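# Place the cheese cube in the tray gently

## Task

Move the cheese cube into the tray, without crushing or deforming it.

## Robot and tools

Robot: two arms of the yam_ultra type, left_arm and right_arm, each ending in a two-finger parallel gripper with a wrist camera. Calibrated bases in the scene frame: left_arm at (+0.052, +0.265, +0.020) m, right_arm at (+0.019, -0.276, +0.020) m, both upright and yawed only slightly. The scene frame has its origin at table height, halfway between the nominal bases; +x points out over the table, +y toward left_arm, +z up. The arm names do not match the left and right sides of the images.

Frames: every hand position, orientation, target and offset for an arm uses that arm's own base frame. Fixed cameras (cam_high, cam_low) and the table use the scene frame. A gripper's fingers point along its +z axis and open and close along its y axis. end_effector_position is the point between the pads, about 1 cm behind the fingertips. Reported poses may be wrong by a few centimetres, more at long reach, and an arm in free air can rest a centimetre or more away from its command.

A row holds 14 numbers, each from -1 to 1: for left_arm dx, dy, dz, rx, ry, rz, opening, followed by the same seven for right_arm. Every row must carry all 14, even if only one arm should move. The six pose numbers are an offset, not a pose: they are measured from that arm's Hand target at the start of the action or move, in its base axes. 1.0 equals 0.6 m of travel or 180 degrees of turn. rx, ry, rz form a single rotation vector applied about the Hand target's position. All six set to 0 re-commands the current Hand target. The opening number is absolute: +1 is fully open (0.094 m), -1 is closed. A 0 is a real half-open command, so to keep a gripper as it is, resend its present value (see Tool commands). Each control step limits the commanded orientation to 40 degrees from the measured one.

execute_actions(actions, cameras): actions is a list of actions. Each action is a table of up to 15 rows, and each row lasts one 1/30 s step. If there are fewer rows, the last row is held to fill 15 steps. Every row is measured from the action's starting Hand target, not from the row before it. Repeating an offset in a new action moves the arm further. An empty list only returns state and images. cameras selects images: omitted or ["all"] for all, [] for none. An unknown name invalidates the call.

move(target, speed, blend, opening_speed, blocking, cameras): drives each gripper along a straight line to the offset target. target is either one 14-number row or a list of up to 15 rows. Every row counts from the same starting Hand targets, and the whole list must finish within 10 s. speed is in m/s, from 0.002 to 2.9, default 0.25, and turning is capped at twice that in rad/s. Give one value, or one per target. blend (m) rounds the corners at intermediate targets. opening_speed is the gripper rate on the -1..1 scale per second, at least 0.2. A changed opening in a later row is applied only after everything has come to rest there. blocking=false returns after about 0.5 s while the motion continues. Paths ignore obstacles and the other arm. Avoid routing a gripper near its own arm's base, because that can flip the shoulder; go around it.

wait(seconds, 0 to 10): lets the scene run with the commands unchanged. stop(): brakes a running move. zoom_image(camera, region=[x0,y0,x1,y1]): shows a region of up to 504x504 px from that camera's latest image. All images are 896x504. read_manual(section="licences"): returns licence text only. finished_scene(): ends the scene for good, and the cube must remain in the tray afterwards.

Results: positions, quaternions, Hand target (the last commanded pose after clipping, and the basis for the next offsets), Tool commands, grip_measured (measured opening on the -1..1 scale, up to about 2.5 mm too wide when empty), grip_effort_nm (gripper motor effort, negative means closing; it is not pad force), Joint positions, Joint velocities ("within noise" means still), and Joint torques (noisy and offset; joints 1 to 3 wrap at ±28 N m). A move adds a "move:" line. done means at rest within 10 mm and 2 degrees of the target. off_target, moving, held and fault describe other endings, and limits=paced or limits=held mean clipping or withheld steps. Neither done nor off_target shows whether there is contact. If a gripper settles short of its target, send the remaining distance as a new offset. A MOTOR HOT line appears at 75 °C. At 90 °C an OVER-TEMPERATURE FAULT folds that arm away for the rest of the scene. Holding loads, reaching far and pushing into obstacles all build heat.

Cameras: cam_high is above and behind the arms, cam_low is low at the front, and cam_left_wrist and cam_right_wrist sit on the grippers. Calibrations are approximate, and a fixed camera can be off by a couple of degrees and up to about 9 mm.

Handling the cheese: it is soft, so squeezing hard will crush it. Approach from above with the fingers open and speed low. Close with move using a small opening_speed (near 0.2), and stop only slightly below the opening at first contact, rather than at -1. grip_measured follows the command, so it gives no sign of touch. Use images and grip_effort_nm instead. Lift, carry it over the tray, lower it gently, then open well above grip_measured to release. Avoid drops, releasing while moving, fast impacts and hard pressing. An arm stopped by an object keeps pushing until you command a target back past it. Nothing may fall or be left off the table. The two arms must never press or strike each other; the clearance check does not protect the grippers or wrist cameras from each other.

Each tool is called after "Request:" in YAML: its name, and indented under it one key for each argument.

## Session

Request:
execute_actions:
  actions: []

Scene clock: 0.00 s.
left_arm: end_effector_position=(+0.2148, -0.1003, +0.1835) grip_measured=+1.000 grip_effort_nm=n/a end_effector_quat_wxyz=(+0.535, -0.012, +0.838, +0.103) | right_arm: end_effector_position=(+0.2645, +0.0567, +0.2197) grip_measured=+1.000 grip_effort_nm=n/a end_effector_quat_wxyz=(+0.646, +0.131, +0.750, -0.066)
Joint positions: left_arm=[-1.185 0.948 0.659 -0.895 -1.118 -0.969 0.094] | right_arm=[0.825 0.733 0.397 -0.003 1.075 0.371 0.094]
Joint velocities: within noise
Joint torques (N m): no reading
Heat: left arm: 37 °C; right arm: 38 °C.
Hand target: left_arm +0.2161, -0.0998, +0.1905; +0.544, -0.018, +0.833, +0.101 | right_arm +0.2643, +0.0555, +0.2248; +0.649, +0.136, +0.746, -0.065
Tool commands: left_gripper/opening=+1.0 right_gripper/opening=+1.0

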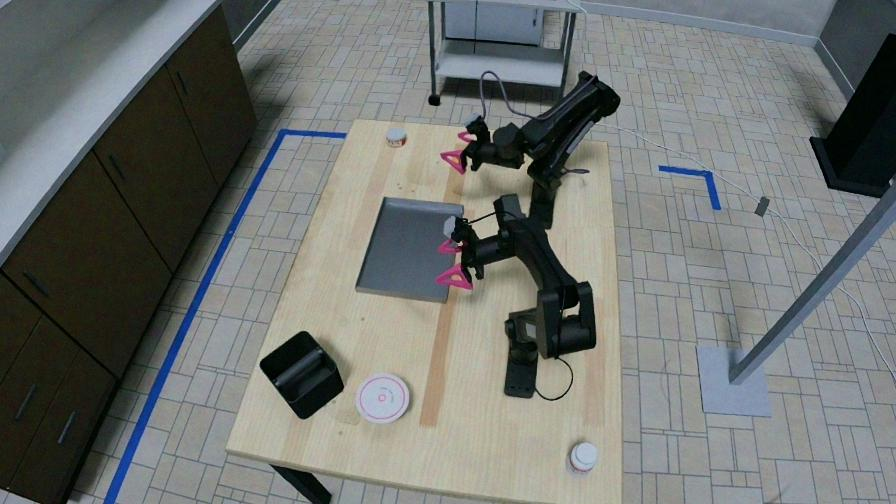

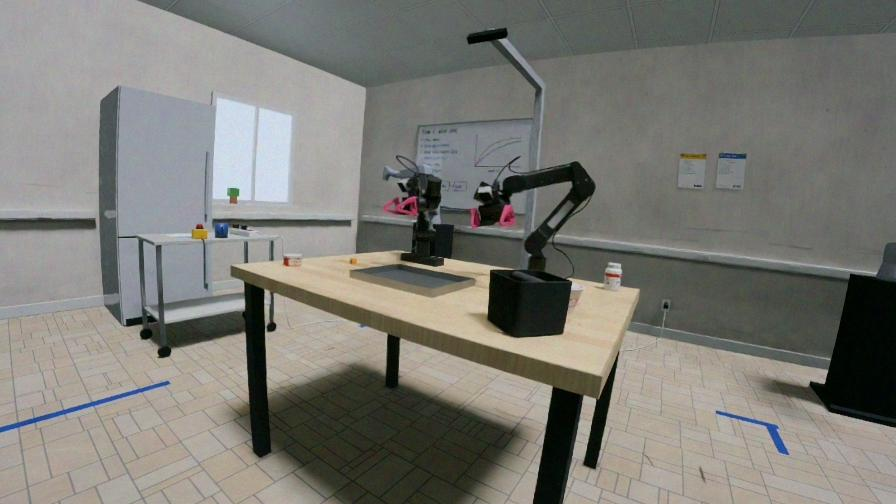

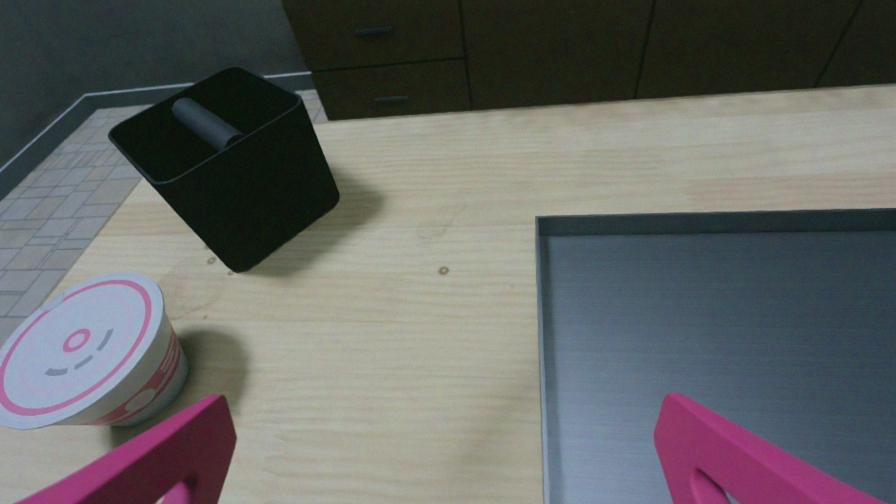

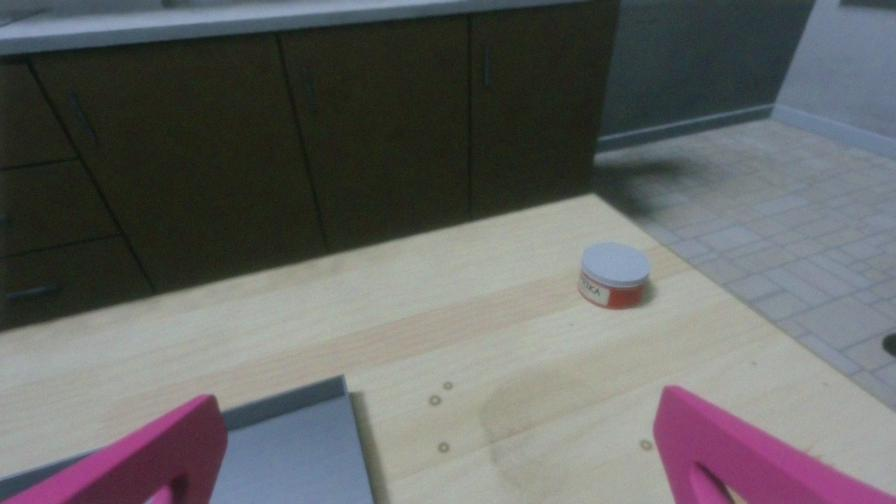

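Request:
zoom_image:
  camera: "cam_low"
  region: [300, 220, 500, 320]

Request:
zoom_image:
  camera: "cam_high"
  region: [360, 100, 620, 260]

Request:
zoom_image:
  camera: "cam_right_wrist"
  region: [600, 380, 896, 504]

Scaled by 2.520 from the camera's 896x504 image, which has a finer 1280x720 frame.

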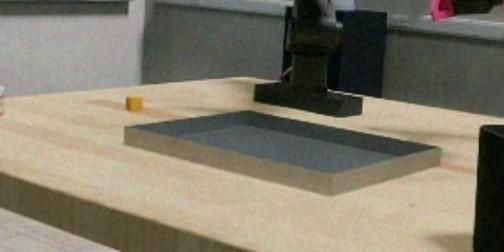

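Scaled by 1.938 from the camera's 896x504 image, which has a finer 1280x720 frame.

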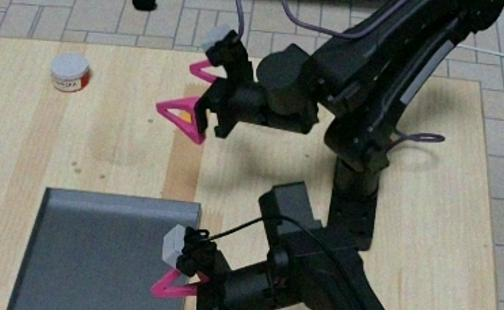

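Scaled by 1.703 from the camera's 896x504 image, which has a finer 1280x720 frame.

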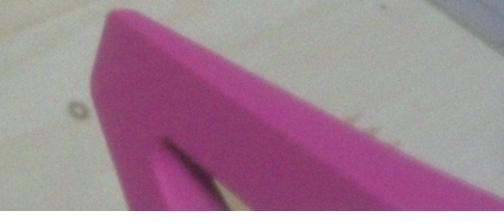

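Request:
move:
  target: [0,0,0,0,0,0,1, 0.04,-0.28,-0.035,0.0453,0.452,0.0947,1]
  speed: 0.3

Scene clock: 12.10 s.
left_arm: end_effector_position=(+0.2148, -0.1003, +0.1835) grip_measured=+1.000 grip_effort_nm=-0.012 end_effector_quat_wxyz=(+0.535, -0.012, +0.838, +0.103) | right_arm: end_effector_position=(+0.2866, -0.1087, +0.2004) grip_measured=+1.000 grip_effort_nm=-0.002 end_effector_quat_wxyz=(+0.031, +0.002, +1.000, -0.006)
Joint positions: left_arm=[-1.185 0.948 0.659 -0.895 -1.118 -0.969 0.094] | right_arm=[-0.372 1.679 1.709 -1.54 -0.011 -0.368 0.094]
Joint velocities: within noise
Joint torques (N m): left_arm=[-0.02 -1.28 6.57 0.65 -0.66 -0.02] | right_arm=[-0.24 -5.63 7.61 0.3 0.13 -0.11]
Heat: left arm: 38 °C; right arm: 39 °C.
Hand target: left_arm +0.2161, -0.0998, +0.1905; +0.544, -0.018, +0.833, +0.101 | right_arm +0.2883, -0.1125, +0.2039; +0.000, +0.000, +1.000, +0.000
Off the commanded pose: left_arm 0.007 m, 1 deg | right_arm 0.005 m, 4 deg.
joint sent to its limit (right arm) — joint 4 (wrist pitch), lower limit. The joint targets are off in orientation, not in position.
move: off_target (right_arm)
camera_calibration:
cam_right_wrist: T_world_to_cam=[[-0.0077584, -0.999629, 0.0260919, -0.112653], [-0.925206, 0.0170754, 0.379082, 0.228902], [-0.379387, -0.0211993, -0.924995, 0.38602], [0, 0, 0, 1]] pos_world=[0.357359, -0.108337, 0.273233]

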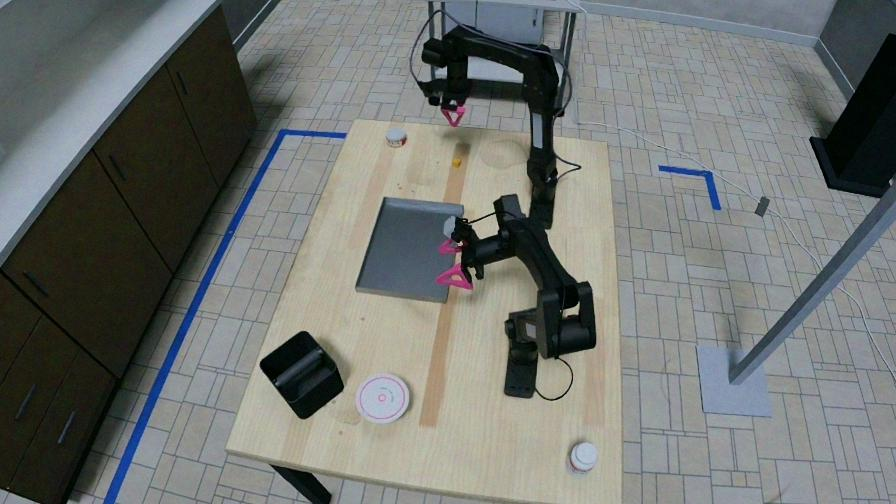

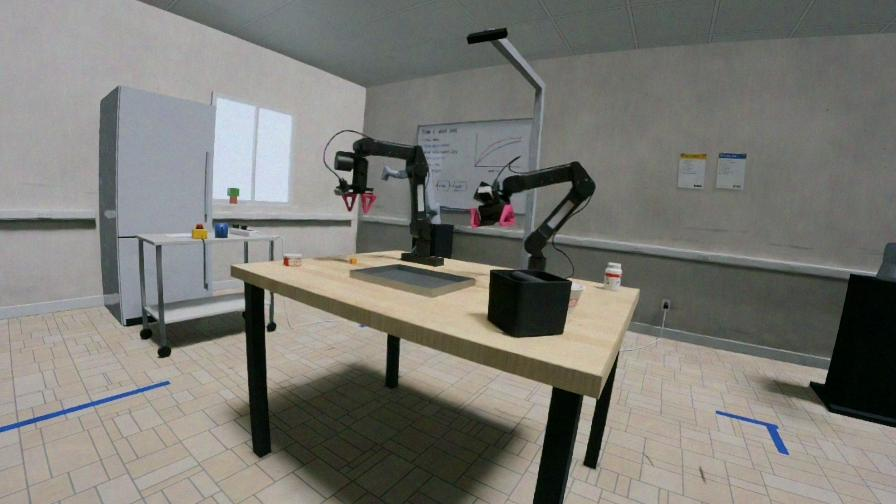

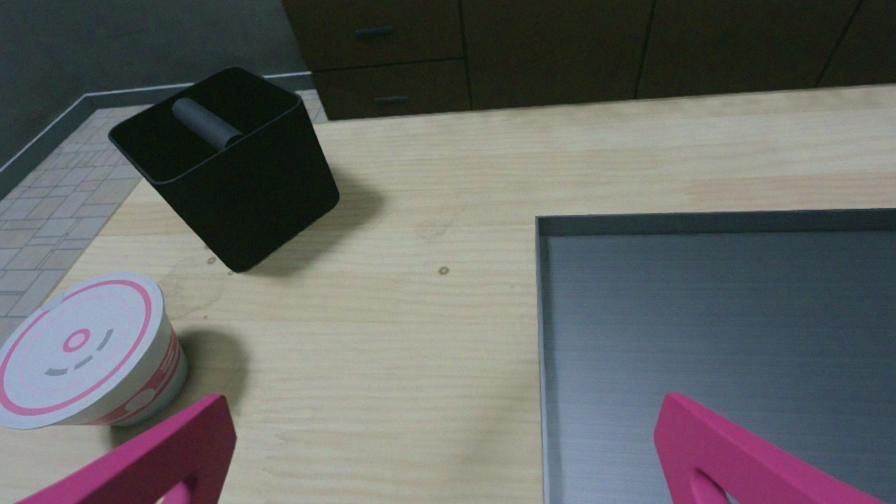

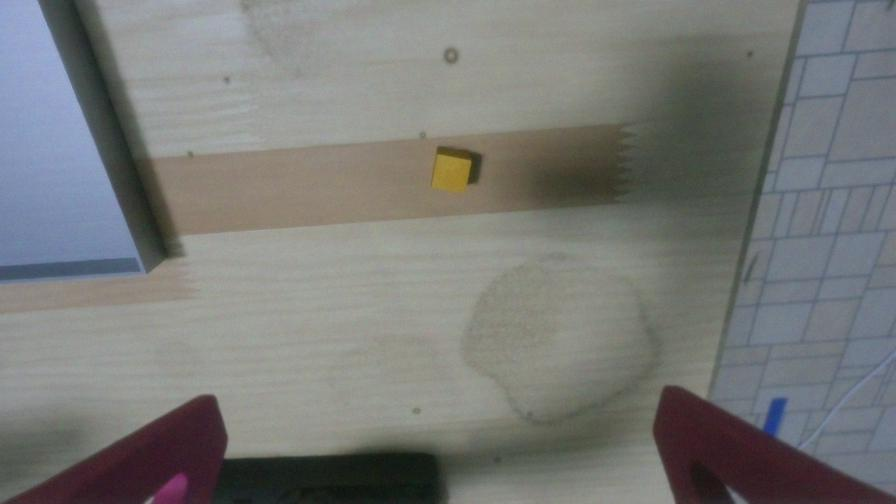

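Request:
zoom_image:
  camera: "cam_right_wrist"
  region: [390, 120, 510, 220]

Scaled by 4.200 from the camera's 896x504 image, which has a finer 1280x720 frame.

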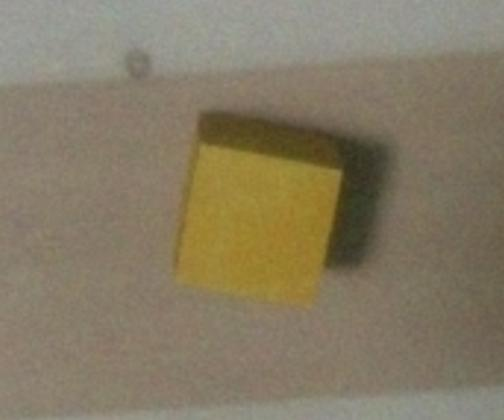

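Request:
move:
  target: [0,0,0,0,0,0,1, 0.0162,-0.0087,-0.2065,0,0,-0.0644,1]
  speed: 0.2
  cameras: ["cam_right_wrist","cam_low","cam_high"]

Scene clock: 24.27 s.
left_arm: end_effector_position=(+0.2148, -0.1003, +0.1835) grip_measured=+1.000 grip_effort_nm=-0.012 end_effector_quat_wxyz=(+0.535, -0.012, +0.838, +0.103) | right_arm: end_effector_position=(+0.2965, -0.1138, +0.0851) grip_measured=+1.000 grip_effort_nm=-0.012 end_effector_quat_wxyz=(+0.001, +0.096, +0.995, +0.005)
Joint positions: left_arm=[-1.185 0.948 0.659 -0.895 -1.118 -0.969 0.094] | right_arm=[-0.375 1.76 1.343 -1.155 -0.01 -0.183 0.094]
Joint velocities: within noise
Joint torques (N m): left_arm=[-0.01 -1.28 6.56 0.65 -0.67 -0.03] | right_arm=[-0.38 -6.52 4.88 0.56 0.11 0.03]
Heat: left arm: 38 °C; right arm: 38 °C.
Hand target: left_arm +0.2161, -0.0998, +0.1905; +0.544, -0.018, +0.833, +0.101 | right_arm +0.2980, -0.1177, +0.0800; +0.000, +0.101, +0.995, +0.000
Off the commanded pose: left_arm 0.007 m, 1 deg | right_arm 0.007 m, 1 deg.
move: done
camera_calibration:
cam_right_wrist: T_world_to_cam=[[-0.19443, -0.980907, 0.00419888, -0.0553518], [-0.883268, 0.176935, 0.434203, 0.282956], [-0.426656, 0.0807134, -0.900805, 0.30644], [0, 0, 0, 1]] pos_world=[0.369908, -0.129094, 0.153415]
Images, in order (width x height): cam_high 896x504, cam_low 896x504, cam_right_wrist 896x504.

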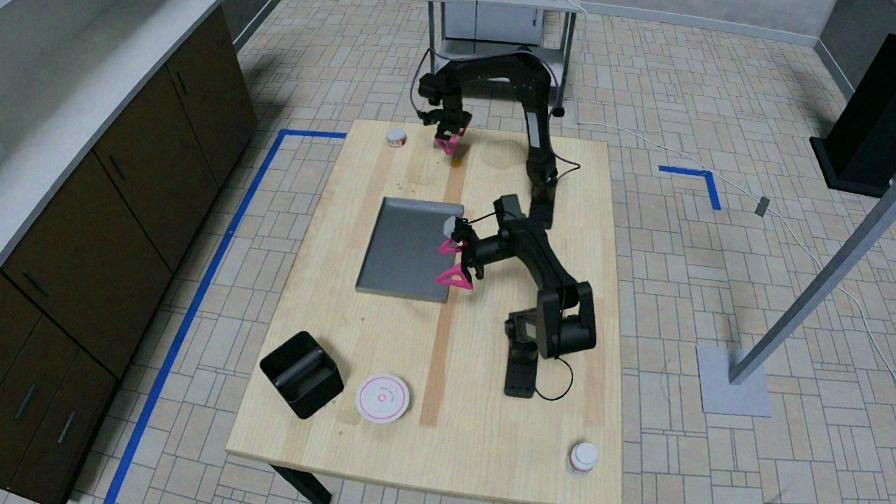

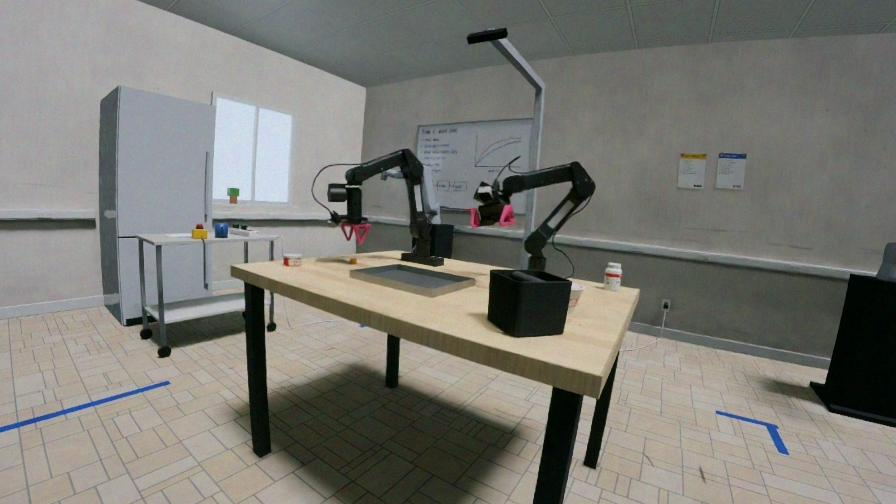

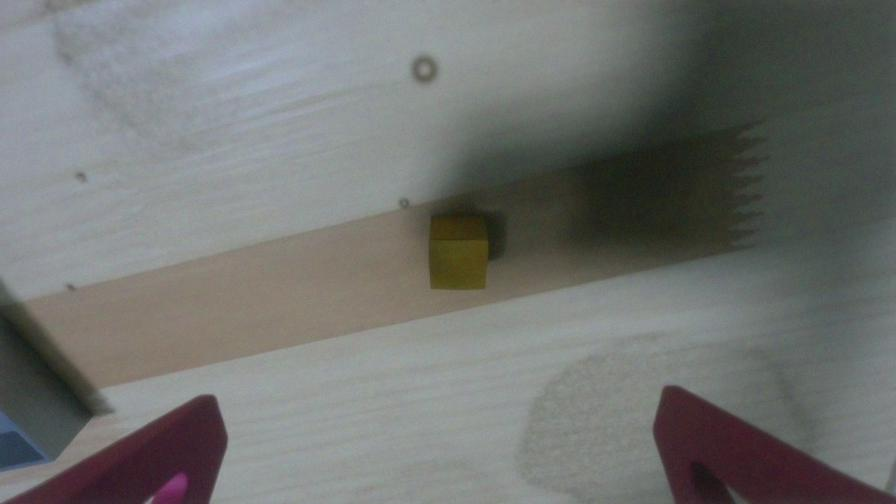

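Request:
zoom_image:
  camera: "cam_low"
  region: [310, 210, 410, 280]

Request:
zoom_image:
  camera: "cam_right_wrist"
  region: [400, 190, 520, 310]

Scaled by 5.040 from the camera's 896x504 image, which has a finer 1280x720 frame.

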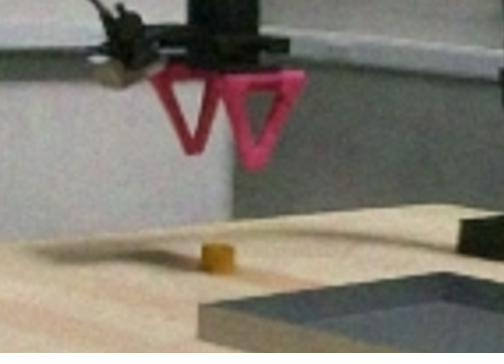

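Scaled by 4.200 from the camera's 896x504 image, which has a finer 1280x720 frame.

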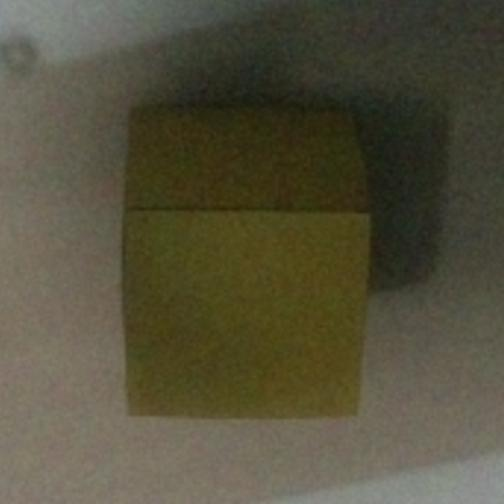

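Request:
move:
  target: [0,0,0,0,0,0,1, 0.01,-0.0088,-0.0583,0,0,0,1]
  speed: 0.12
  cameras: ["cam_right_wrist","cam_low"]

Request:
zoom_image:
  camera: "cam_low"
  region: [310, 210, 410, 280]

Scene clock: 35.73 s.
left_arm: end_effector_position=(+0.2148, -0.1003, +0.1835) grip_measured=+1.000 grip_effort_nm=-0.017 end_effector_quat_wxyz=(+0.535, -0.012, +0.838, +0.103) | right_arm: end_effector_position=(+0.3043, -0.1192, +0.0524) grip_measured=+1.000 grip_effort_nm=-0.007 end_effector_quat_wxyz=(+0.005, +0.100, +0.995, +0.004)
Joint positions: left_arm=[-1.185 0.948 0.659 -0.895 -1.118 -0.969 0.094] | right_arm=[-0.382 1.816 1.279 -1.027 -0.01 -0.182 0.094]
Joint velocities: within noise
Joint torques (N m): left_arm=[-0.02 -1.26 6.58 0.65 -0.66 -0.03] | right_arm=[-0.43 -6.52 4.52 0.54 0.11 -0.03]
Heat: left arm: 38 °C; right arm: 37 °C.
Hand target: left_arm +0.2161, -0.0998, +0.1905; +0.544, -0.018, +0.833, +0.101 | right_arm +0.3040, -0.1230, +0.0451; +0.000, +0.101, +0.995, +0.000
Off the commanded pose: left_arm 0.007 m, 1 deg | right_arm 0.008 m, 1 deg.
move: done
camera_calibration:
cam_right_wrist: T_world_to_cam=[[-0.201633, -0.979445, 0.00559809, -0.056773], [-0.884961, 0.184626, 0.427501, 0.306734], [-0.419747, 0.0812444, -0.903998, 0.278919], [0, 0, 0, 1]] pos_world=[0.377076, -0.134898, 0.121331]
Images, in order (width x height): cam_low 896x504, cam_right_wrist 896x504.

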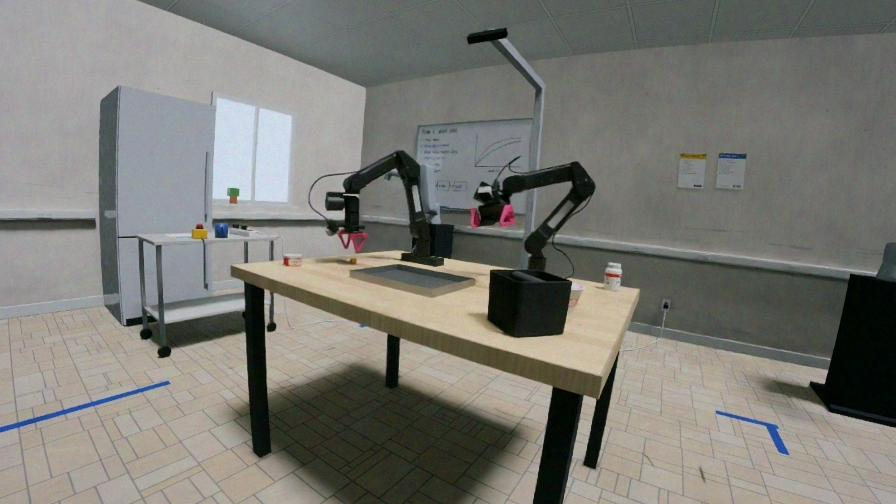

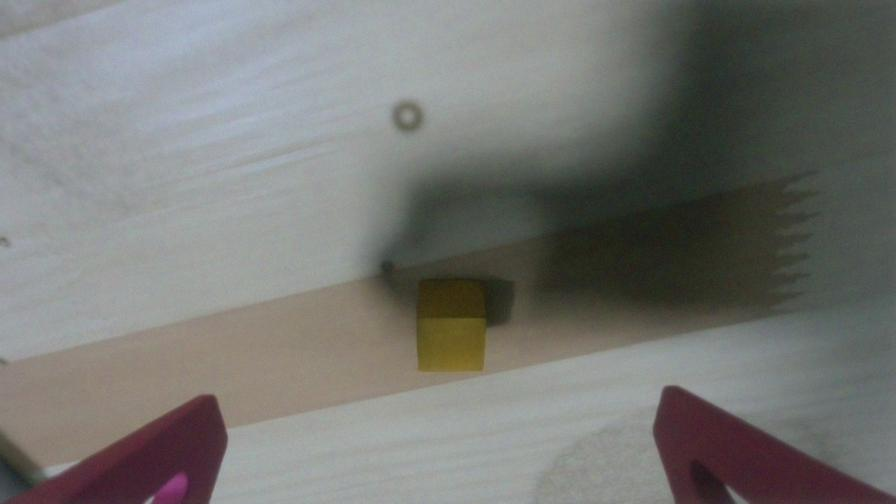

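Scaled by 5.040 from the camera's 896x504 image, which has a finer 1280x720 frame.

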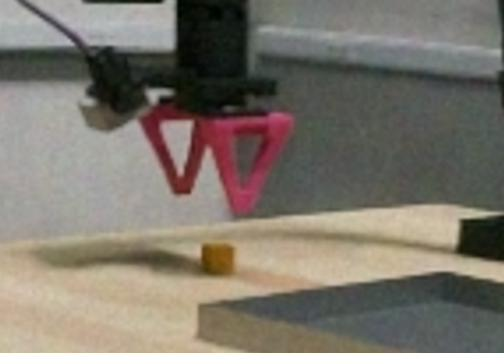

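Request:
zoom_image:
  camera: "cam_right_wrist"
  region: [390, 265, 510, 385]

Scaled by 4.200 from the camera's 896x504 image, which has a finer 1280x720 frame.

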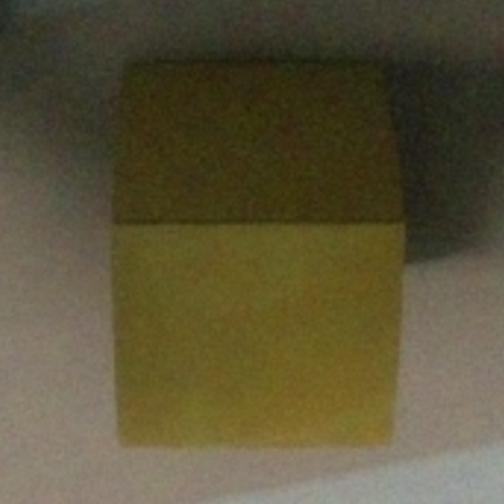

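Request:
move:
  target: [0,0,0,0,0,0,1, -0.0125,0,-0.0535,0,0,0,0.0]
  speed: 0.1
  cameras: ["cam_right_wrist","cam_low"]

Request:
zoom_image:
  camera: "cam_low"
  region: [310, 210, 410, 280]

Request:
zoom_image:
  camera: "cam_right_wrist"
  region: [220, 250, 680, 504]

Scene clock: 42.37 s.
left_arm: end_effector_position=(+0.2148, -0.1003, +0.1835) grip_measured=+1.000 grip_effort_nm=-0.007 end_effector_quat_wxyz=(+0.535, -0.012, +0.838, +0.103) | right_arm: end_effector_position=(+0.2977, -0.1195, +0.0204) grip_measured=+0.003 grip_effort_nm=-0.164 end_effector_quat_wxyz=(+0.005, +0.101, +0.995, +0.004)
Joint positions: left_arm=[-1.185 0.948 0.659 -0.895 -1.118 -0.969 0.094] | right_arm=[-0.39 1.837 1.17 -0.896 -0.01 -0.188 0.047]
Joint velocities: within noise
Joint torques (N m): left_arm=[-0.02 -1.28 6.57 0.66 -0.67 -0.02] | right_arm=[-0.4 -6.38 4.19 0.55 0.12 -0.07]
Heat: left arm: 38 °C; right arm: 37 °C.
Hand target: left_arm +0.2161, -0.0998, +0.1905; +0.544, -0.018, +0.833, +0.101 | right_arm +0.2965, -0.1229, +0.0129; +0.000, +0.101, +0.995, +0.000
Off the commanded pose: left_arm 0.007 m, 1 deg | right_arm 0.008 m, 1 deg.
move: done
camera_calibration:
cam_right_wrist: T_world_to_cam=[[-0.204246, -0.978903, 0.00577599, -0.0573169], [-0.884781, 0.187126, 0.426786, 0.314891], [-0.418862, 0.0820586, -0.904334, 0.247025], [0, 0, 0, 1]] pos_world=[0.370373, -0.135302, 0.0893328]
Images, in order (width x height): cam_low 896x504, cam_right_wrist 896x504.

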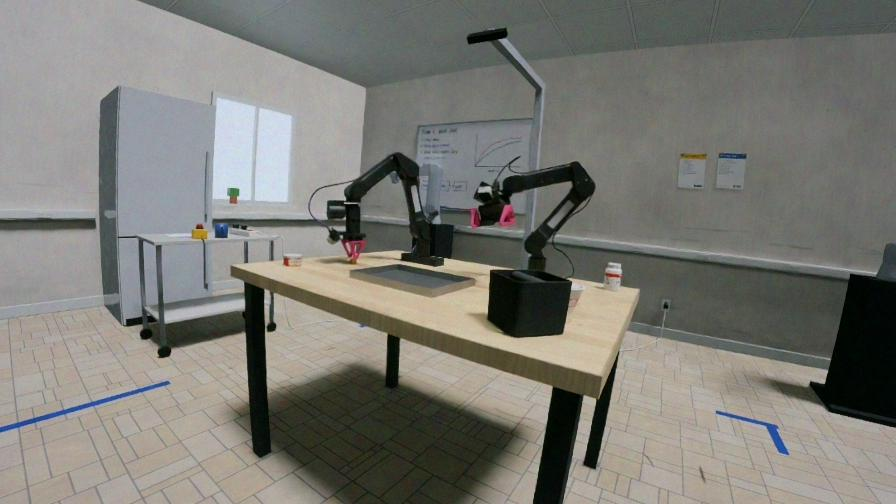

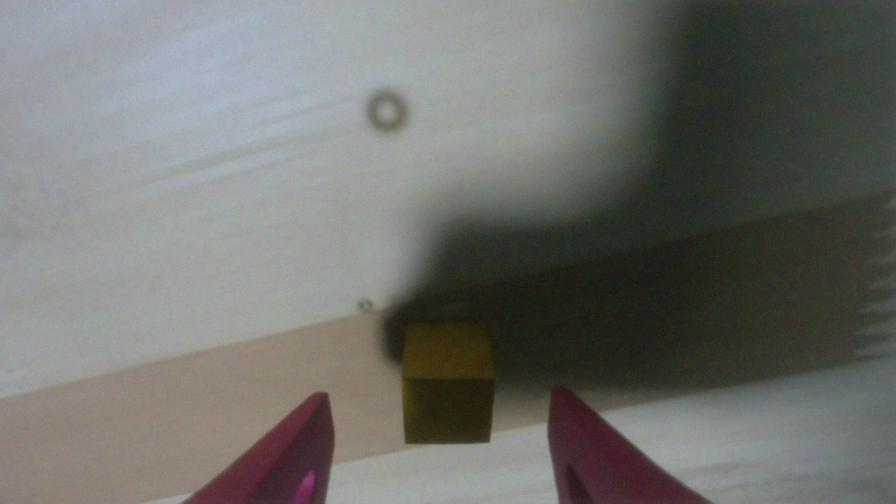

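Scaled by 5.040 from the camera's 896x504 image, which has a finer 1280x720 frame.

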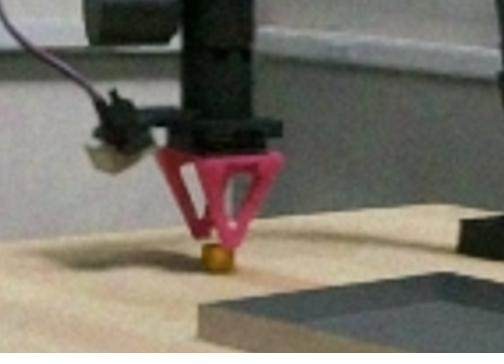

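Scaled by 1.096 from the camera's 896x504 image, which has a finer 1280x720 frame.

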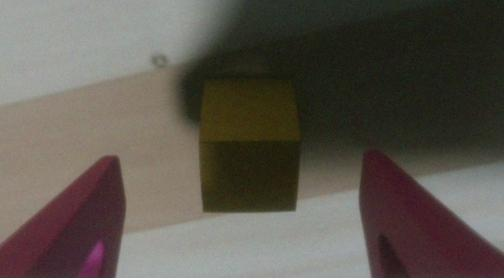

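Request:
move:
  target: [0,0,0,0,0,0,1, -0.0053,-0.0017,-0.0273,0,0,0,-0.3]
  speed: 0.06
  opening_speed: 0.5
  cameras: ["cam_right_wrist","cam_low"]

Request:
zoom_image:
  camera: "cam_low"
  region: [310, 210, 410, 280]

Request:
zoom_image:
  camera: "cam_right_wrist"
  region: [320, 350, 580, 504]

Scene clock: 48.23 s.
left_arm: end_effector_position=(+0.2148, -0.1003, +0.1835) grip_measured=+1.000 grip_effort_nm=0.002 end_effector_quat_wxyz=(+0.535, -0.012, +0.838, +0.103) | right_arm: end_effector_position=(+0.2954, -0.1209, +0.0046) grip_measured=-0.297 grip_effort_nm=-0.159 end_effector_quat_wxyz=(+0.006, +0.101, +0.995, +0.003)
Joint positions: left_arm=[-1.185 0.948 0.659 -0.895 -1.118 -0.969 0.094] | right_arm=[-0.397 1.857 1.126 -0.83 -0.01 -0.195 0.033]
Joint velocities: within noise
Joint torques (N m): left_arm=[-0.02 -1.26 6.57 0.65 -0.67 -0.02] | right_arm=[-0.42 -6.26 3.95 0.54 0.12 -0.05]
Heat: left arm: 38 °C; right arm: 37 °C.
Hand target: left_arm +0.2161, -0.0998, +0.1905; +0.544, -0.018, +0.833, +0.101 | right_arm +0.2932, -0.1239, -0.0035; +0.000, +0.101, +0.995, +0.000
Off the commanded pose: left_arm 0.007 m, 1 deg | right_arm 0.009 m, 1 deg.
move: done
camera_calibration:
cam_right_wrist: T_world_to_cam=[[-0.204248, -0.978899, 0.00629194, -0.0590238], [-0.885724, 0.187536, 0.424644, 0.320218], [-0.416864, 0.0811599, -0.905338, 0.231234], [0, 0, 0, 1]] pos_world=[0.367962, -0.136598, 0.0737379]
Images, in order (width x height): cam_low 896x504, cam_right_wrist 896x504.

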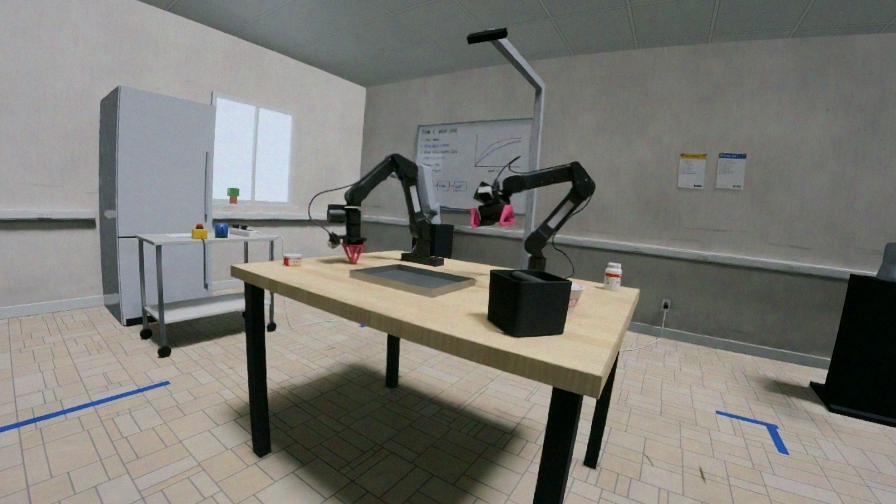

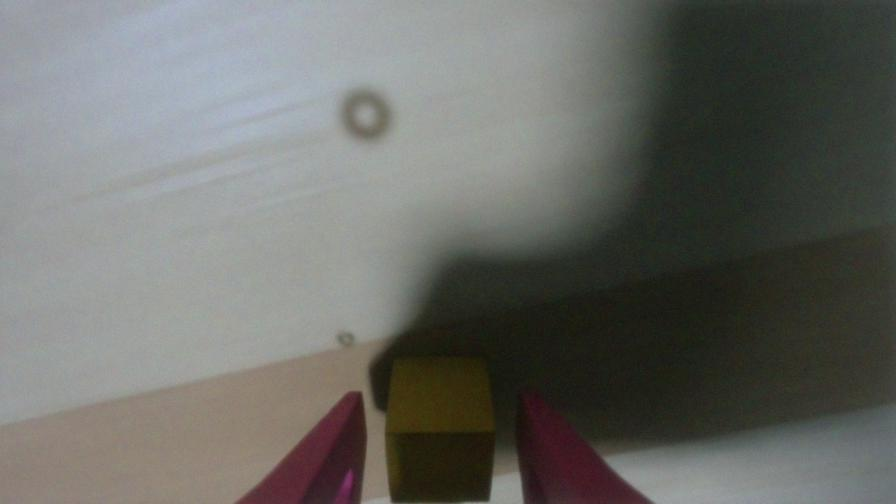

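Scaled by 5.040 from the camera's 896x504 image, which has a finer 1280x720 frame.

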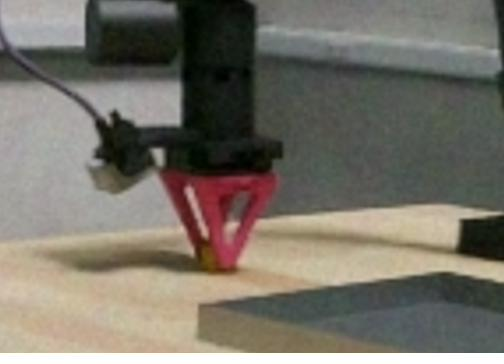

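Scaled by 1.938 from the camera's 896x504 image, which has a finer 1280x720 frame.

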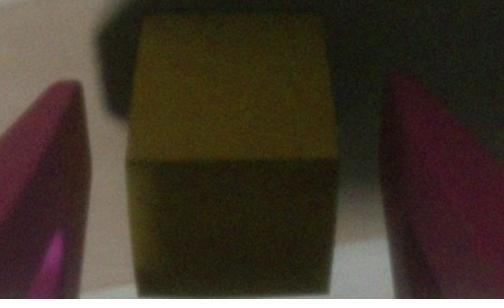

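Request:
move:
  target: [0,0,0,0,0,0,1, 0,0,0,0,0,0,-0.5]
  speed: 0.05
  opening_speed: 0.3
  cameras: ["cam_right_wrist"]

Request:
zoom_image:
  camera: "cam_right_wrist"
  region: [320, 350, 580, 504]

Scene clock: 52.50 s.
left_arm: end_effector_position=(+0.2148, -0.1003, +0.1835) grip_measured=+1.000 grip_effort_nm=-0.002 end_effector_quat_wxyz=(+0.535, -0.012, +0.838, +0.103) | right_arm: end_effector_position=(+0.2956, -0.1210, +0.0046) grip_measured=-0.497 grip_effort_nm=-0.164 end_effector_quat_wxyz=(+0.007, +0.101, +0.995, +0.003)
Joint positions: left_arm=[-1.185 0.948 0.659 -0.895 -1.118 -0.969 0.094] | right_arm=[-0.397 1.857 1.126 -0.829 -0.01 -0.195 0.024]
Joint velocities: within noise
Joint torques (N m): left_arm=[-0.02 -1.26 6.57 0.66 -0.67 -0.02] | right_arm=[-0.4 -6.27 3.9 0.55 0.12 -0.06]
Heat: left arm: 38 °C; right arm: 37 °C.
Hand target: left_arm +0.2161, -0.0998, +0.1905; +0.544, -0.018, +0.833, +0.101 | right_arm +0.2932, -0.1239, -0.0035; +0.000, +0.101, +0.995, +0.000
Off the commanded pose: left_arm 0.007 m, 1 deg | right_arm 0.009 m, 1 deg.
move: done
camera_calibration:
cam_right_wrist: T_world_to_cam=[[-0.203895, -0.978972, 0.00641963, -0.0592496], [-0.886085, 0.18733, 0.423982, 0.320432], [-0.416269, 0.0807595, -0.905648, 0.231123], [0, 0, 0, 1]] pos_world=[0.368059, -0.136696, 0.0738395]
Images, in order (width x height): cam_right_wrist 896x504.

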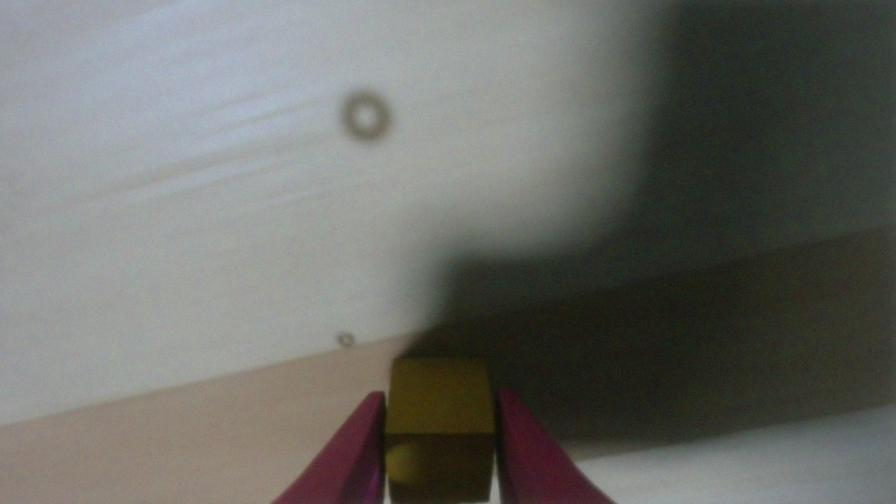

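Scaled by 1.938 from the camera's 896x504 image, which has a finer 1280x720 frame.

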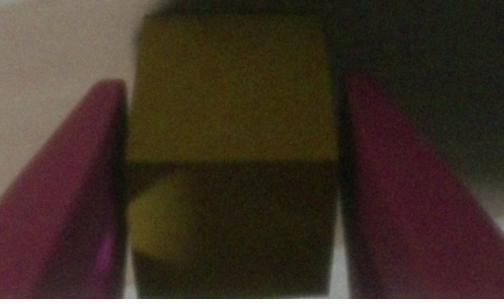

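Request:
move:
  target: [0,0,0,0,0,0,1, 0,0,0,0,0,0,-0.55]
  speed: 0.05
  opening_speed: 0.2
  cameras: ["cam_right_wrist"]

Request:
zoom_image:
  camera: "cam_right_wrist"
  region: [320, 350, 580, 504]

Scene clock: 54.47 s.
left_arm: end_effector_position=(+0.2148, -0.1003, +0.1835) grip_measured=+1.000 grip_effort_nm=-0.012 end_effector_quat_wxyz=(+0.535, -0.012, +0.838, +0.103) | right_arm: end_effector_position=(+0.2956, -0.1210, +0.0046) grip_measured=-0.547 grip_effort_nm=-0.168 end_effector_quat_wxyz=(+0.007, +0.101, +0.995, +0.003)
Joint positions: left_arm=[-1.185 0.948 0.659 -0.895 -1.118 -0.969 0.094] | right_arm=[-0.397 1.857 1.126 -0.829 -0.01 -0.195 0.021]
Joint velocities: within noise
Joint torques (N m): left_arm=[-0.03 -1.26 6.57 0.65 -0.67 -0.03] | right_arm=[-0.36 -6.27 3.95 0.55 0.11 -0.06]
Heat: left arm: 38 °C; right arm: 37 °C.
Hand target: left_arm +0.2161, -0.0998, +0.1905; +0.544, -0.018, +0.833, +0.101 | right_arm +0.2932, -0.1239, -0.0035; +0.000, +0.101, +0.995, +0.000
Off the commanded pose: left_arm 0.007 m, 1 deg | right_arm 0.009 m, 1 deg.
move: done
camera_calibration:
cam_right_wrist: T_world_to_cam=[[-0.203895, -0.978972, 0.00641963, -0.0592496], [-0.886085, 0.18733, 0.423982, 0.320432], [-0.416269, 0.0807595, -0.905648, 0.231123], [0, 0, 0, 1]] pos_world=[0.368059, -0.136696, 0.0738395]
Images, in order (width x height): cam_right_wrist 896x504.

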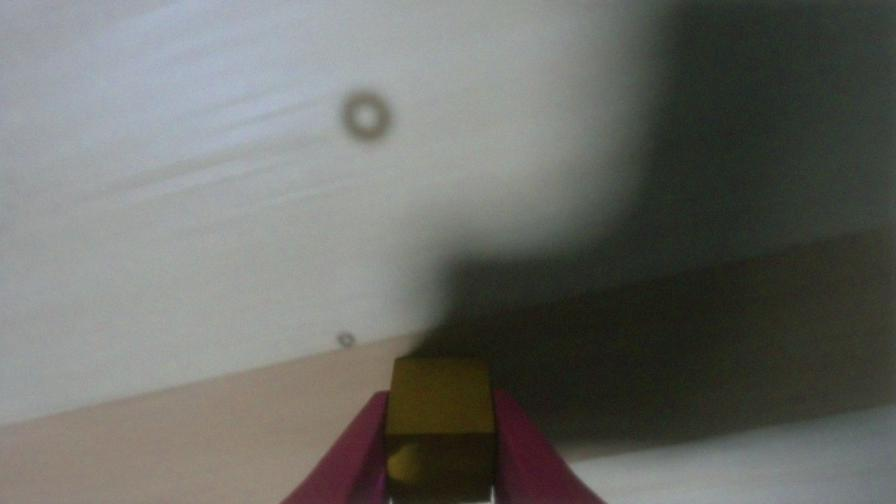

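Scaled by 1.938 from the camera's 896x504 image, which has a finer 1280x720 frame.

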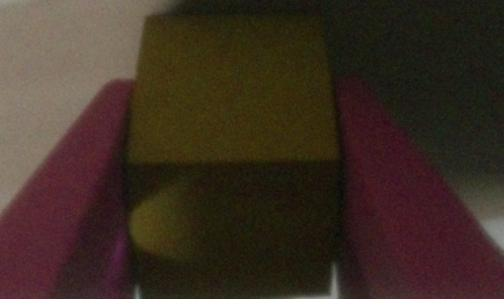

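Request:
move:
  target: [0,0,0,0,0,0,1, 0,0,0,0,0,0,-0.58]
  speed: 0.05
  opening_speed: 0.2
  cameras: ["cam_right_wrist"]

Request:
zoom_image:
  camera: "cam_right_wrist"
  region: [320, 350, 580, 504]

Scene clock: 55.80 s.
left_arm: end_effector_position=(+0.2148, -0.1003, +0.1835) grip_measured=+1.000 grip_effort_nm=-0.017 end_effector_quat_wxyz=(+0.535, -0.012, +0.838, +0.103) | right_arm: end_effector_position=(+0.2956, -0.1210, +0.0046) grip_measured=-0.576 grip_effort_nm=-0.232 end_effector_quat_wxyz=(+0.007, +0.101, +0.995, +0.003)
Joint positions: left_arm=[-1.185 0.948 0.659 -0.895 -1.118 -0.969 0.094] | right_arm=[-0.397 1.857 1.126 -0.829 -0.01 -0.195 0.02]
Joint velocities: within noise
Joint torques (N m): left_arm=[-0.02 -1.25 6.57 0.66 -0.67 -0.02] | right_arm=[-0.36 -6.24 3.93 0.55 0.12 -0.07]
Heat: left arm: 38 °C; right arm: 37 °C.
Hand target: left_arm +0.2161, -0.0998, +0.1905; +0.544, -0.018, +0.833, +0.101 | right_arm +0.2932, -0.1239, -0.0035; +0.000, +0.101, +0.995, +0.000
Off the commanded pose: left_arm 0.007 m, 1 deg | right_arm 0.009 m, 1 deg.
move: done
camera_calibration:
cam_right_wrist: T_world_to_cam=[[-0.203895, -0.978972, 0.00641963, -0.0592496], [-0.886085, 0.18733, 0.423982, 0.320432], [-0.416269, 0.0807595, -0.905648, 0.231123], [0, 0, 0, 1]] pos_world=[0.368059, -0.136696, 0.0738395]
Images, in order (width x height): cam_right_wrist 896x504.

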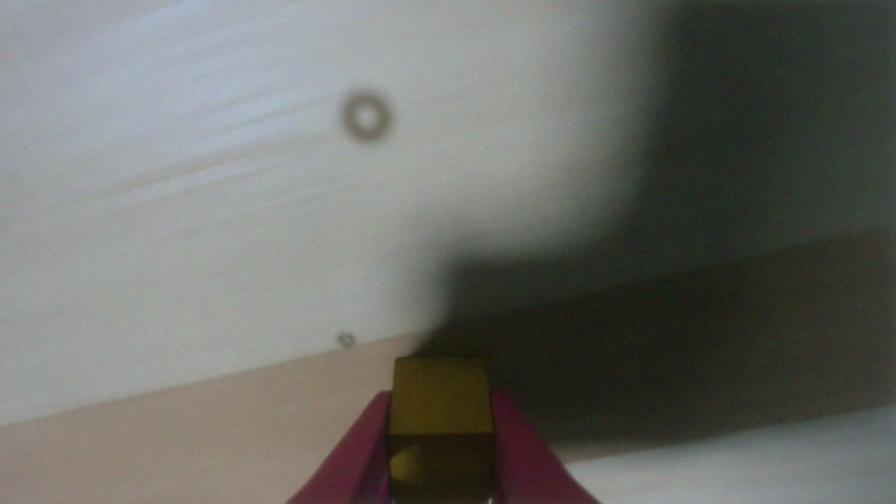

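Scaled by 1.938 from the camera's 896x504 image, which has a finer 1280x720 frame.

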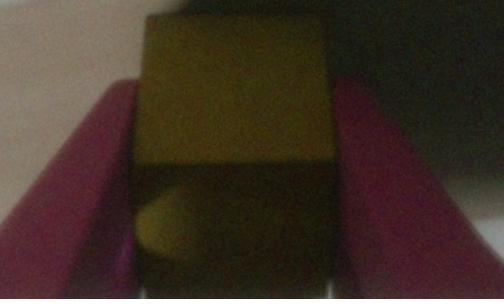

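Request:
move:
  target: [0,0,0,0,0,0,1, 0,0,0.05,0,0,0,-0.58]
  speed: 0.05
  opening_speed: 0.2
  cameras: ["cam_right_wrist","cam_low"]

Request:
zoom_image:
  camera: "cam_right_wrist"
  region: [320, 350, 580, 504]

Scene clock: 58.33 s.
left_arm: end_effector_position=(+0.2148, -0.1003, +0.1835) grip_measured=+1.000 grip_effort_nm=-0.007 end_effector_quat_wxyz=(+0.535, -0.012, +0.838, +0.103) | right_arm: end_effector_position=(+0.2866, -0.1172, +0.0114) grip_measured=-0.576 grip_effort_nm=-0.227 end_effector_quat_wxyz=(-0.019, +0.101, +0.995, +0.011)
Joint positions: left_arm=[-1.185 0.948 0.659 -0.895 -1.118 -0.969 0.094] | right_arm=[-0.397 1.857 1.155 -0.911 -0.01 -0.195 0.02]
Joint velocities: within noise
Joint torques (N m): left_arm=[-0.02 -1.28 6.57 0.65 -0.67 -0.03] | right_arm=[-0.39 -10.41 6.82 0.11 0.11 -0.06]
Heat: left arm: 38 °C; right arm: 37 °C.
Hand target: left_arm +0.2161, -0.0998, +0.1905; +0.544, -0.018, +0.833, +0.101 | right_arm +0.2933, -0.1240, +0.0265; +0.000, +0.101, +0.995, +0.000
Off the commanded pose: left_arm 0.007 m, 1 deg | right_arm 0.018 m, 2 deg.
move: off_target (right_arm)
camera_calibration:
cam_right_wrist: T_world_to_cam=[[-0.203739, -0.979019, -0.00361495, -0.0573638], [-0.864398, 0.17815, 0.47019, 0.301143], [-0.459681, 0.0989209, -0.882558, 0.247488], [0, 0, 0, 1]] pos_world=[0.362386, -0.134291, 0.0766207]
Images, in order (width x height): cam_low 896x504, cam_right_wrist 896x504.

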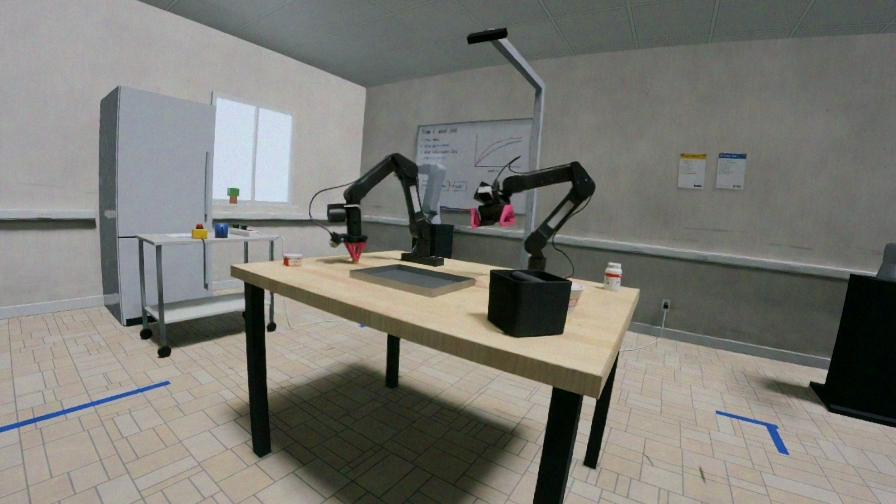

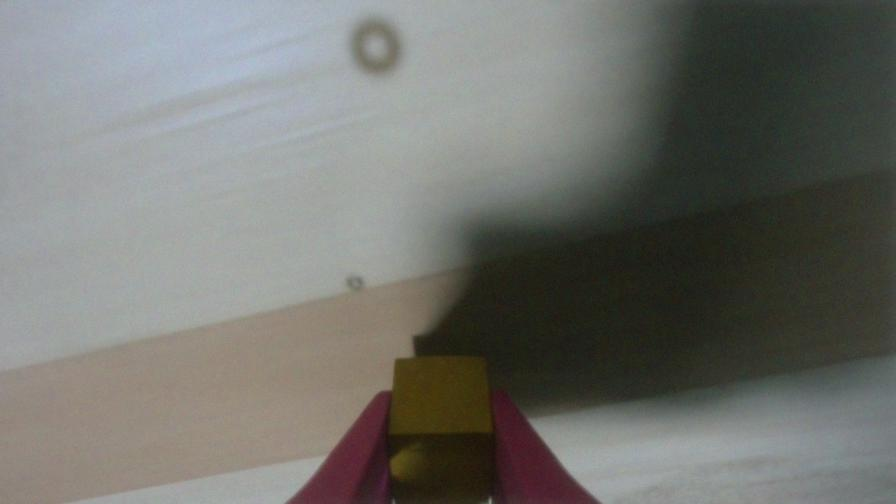

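Scaled by 1.938 from the camera's 896x504 image, which has a finer 1280x720 frame.

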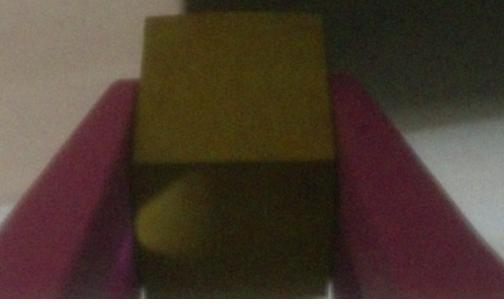

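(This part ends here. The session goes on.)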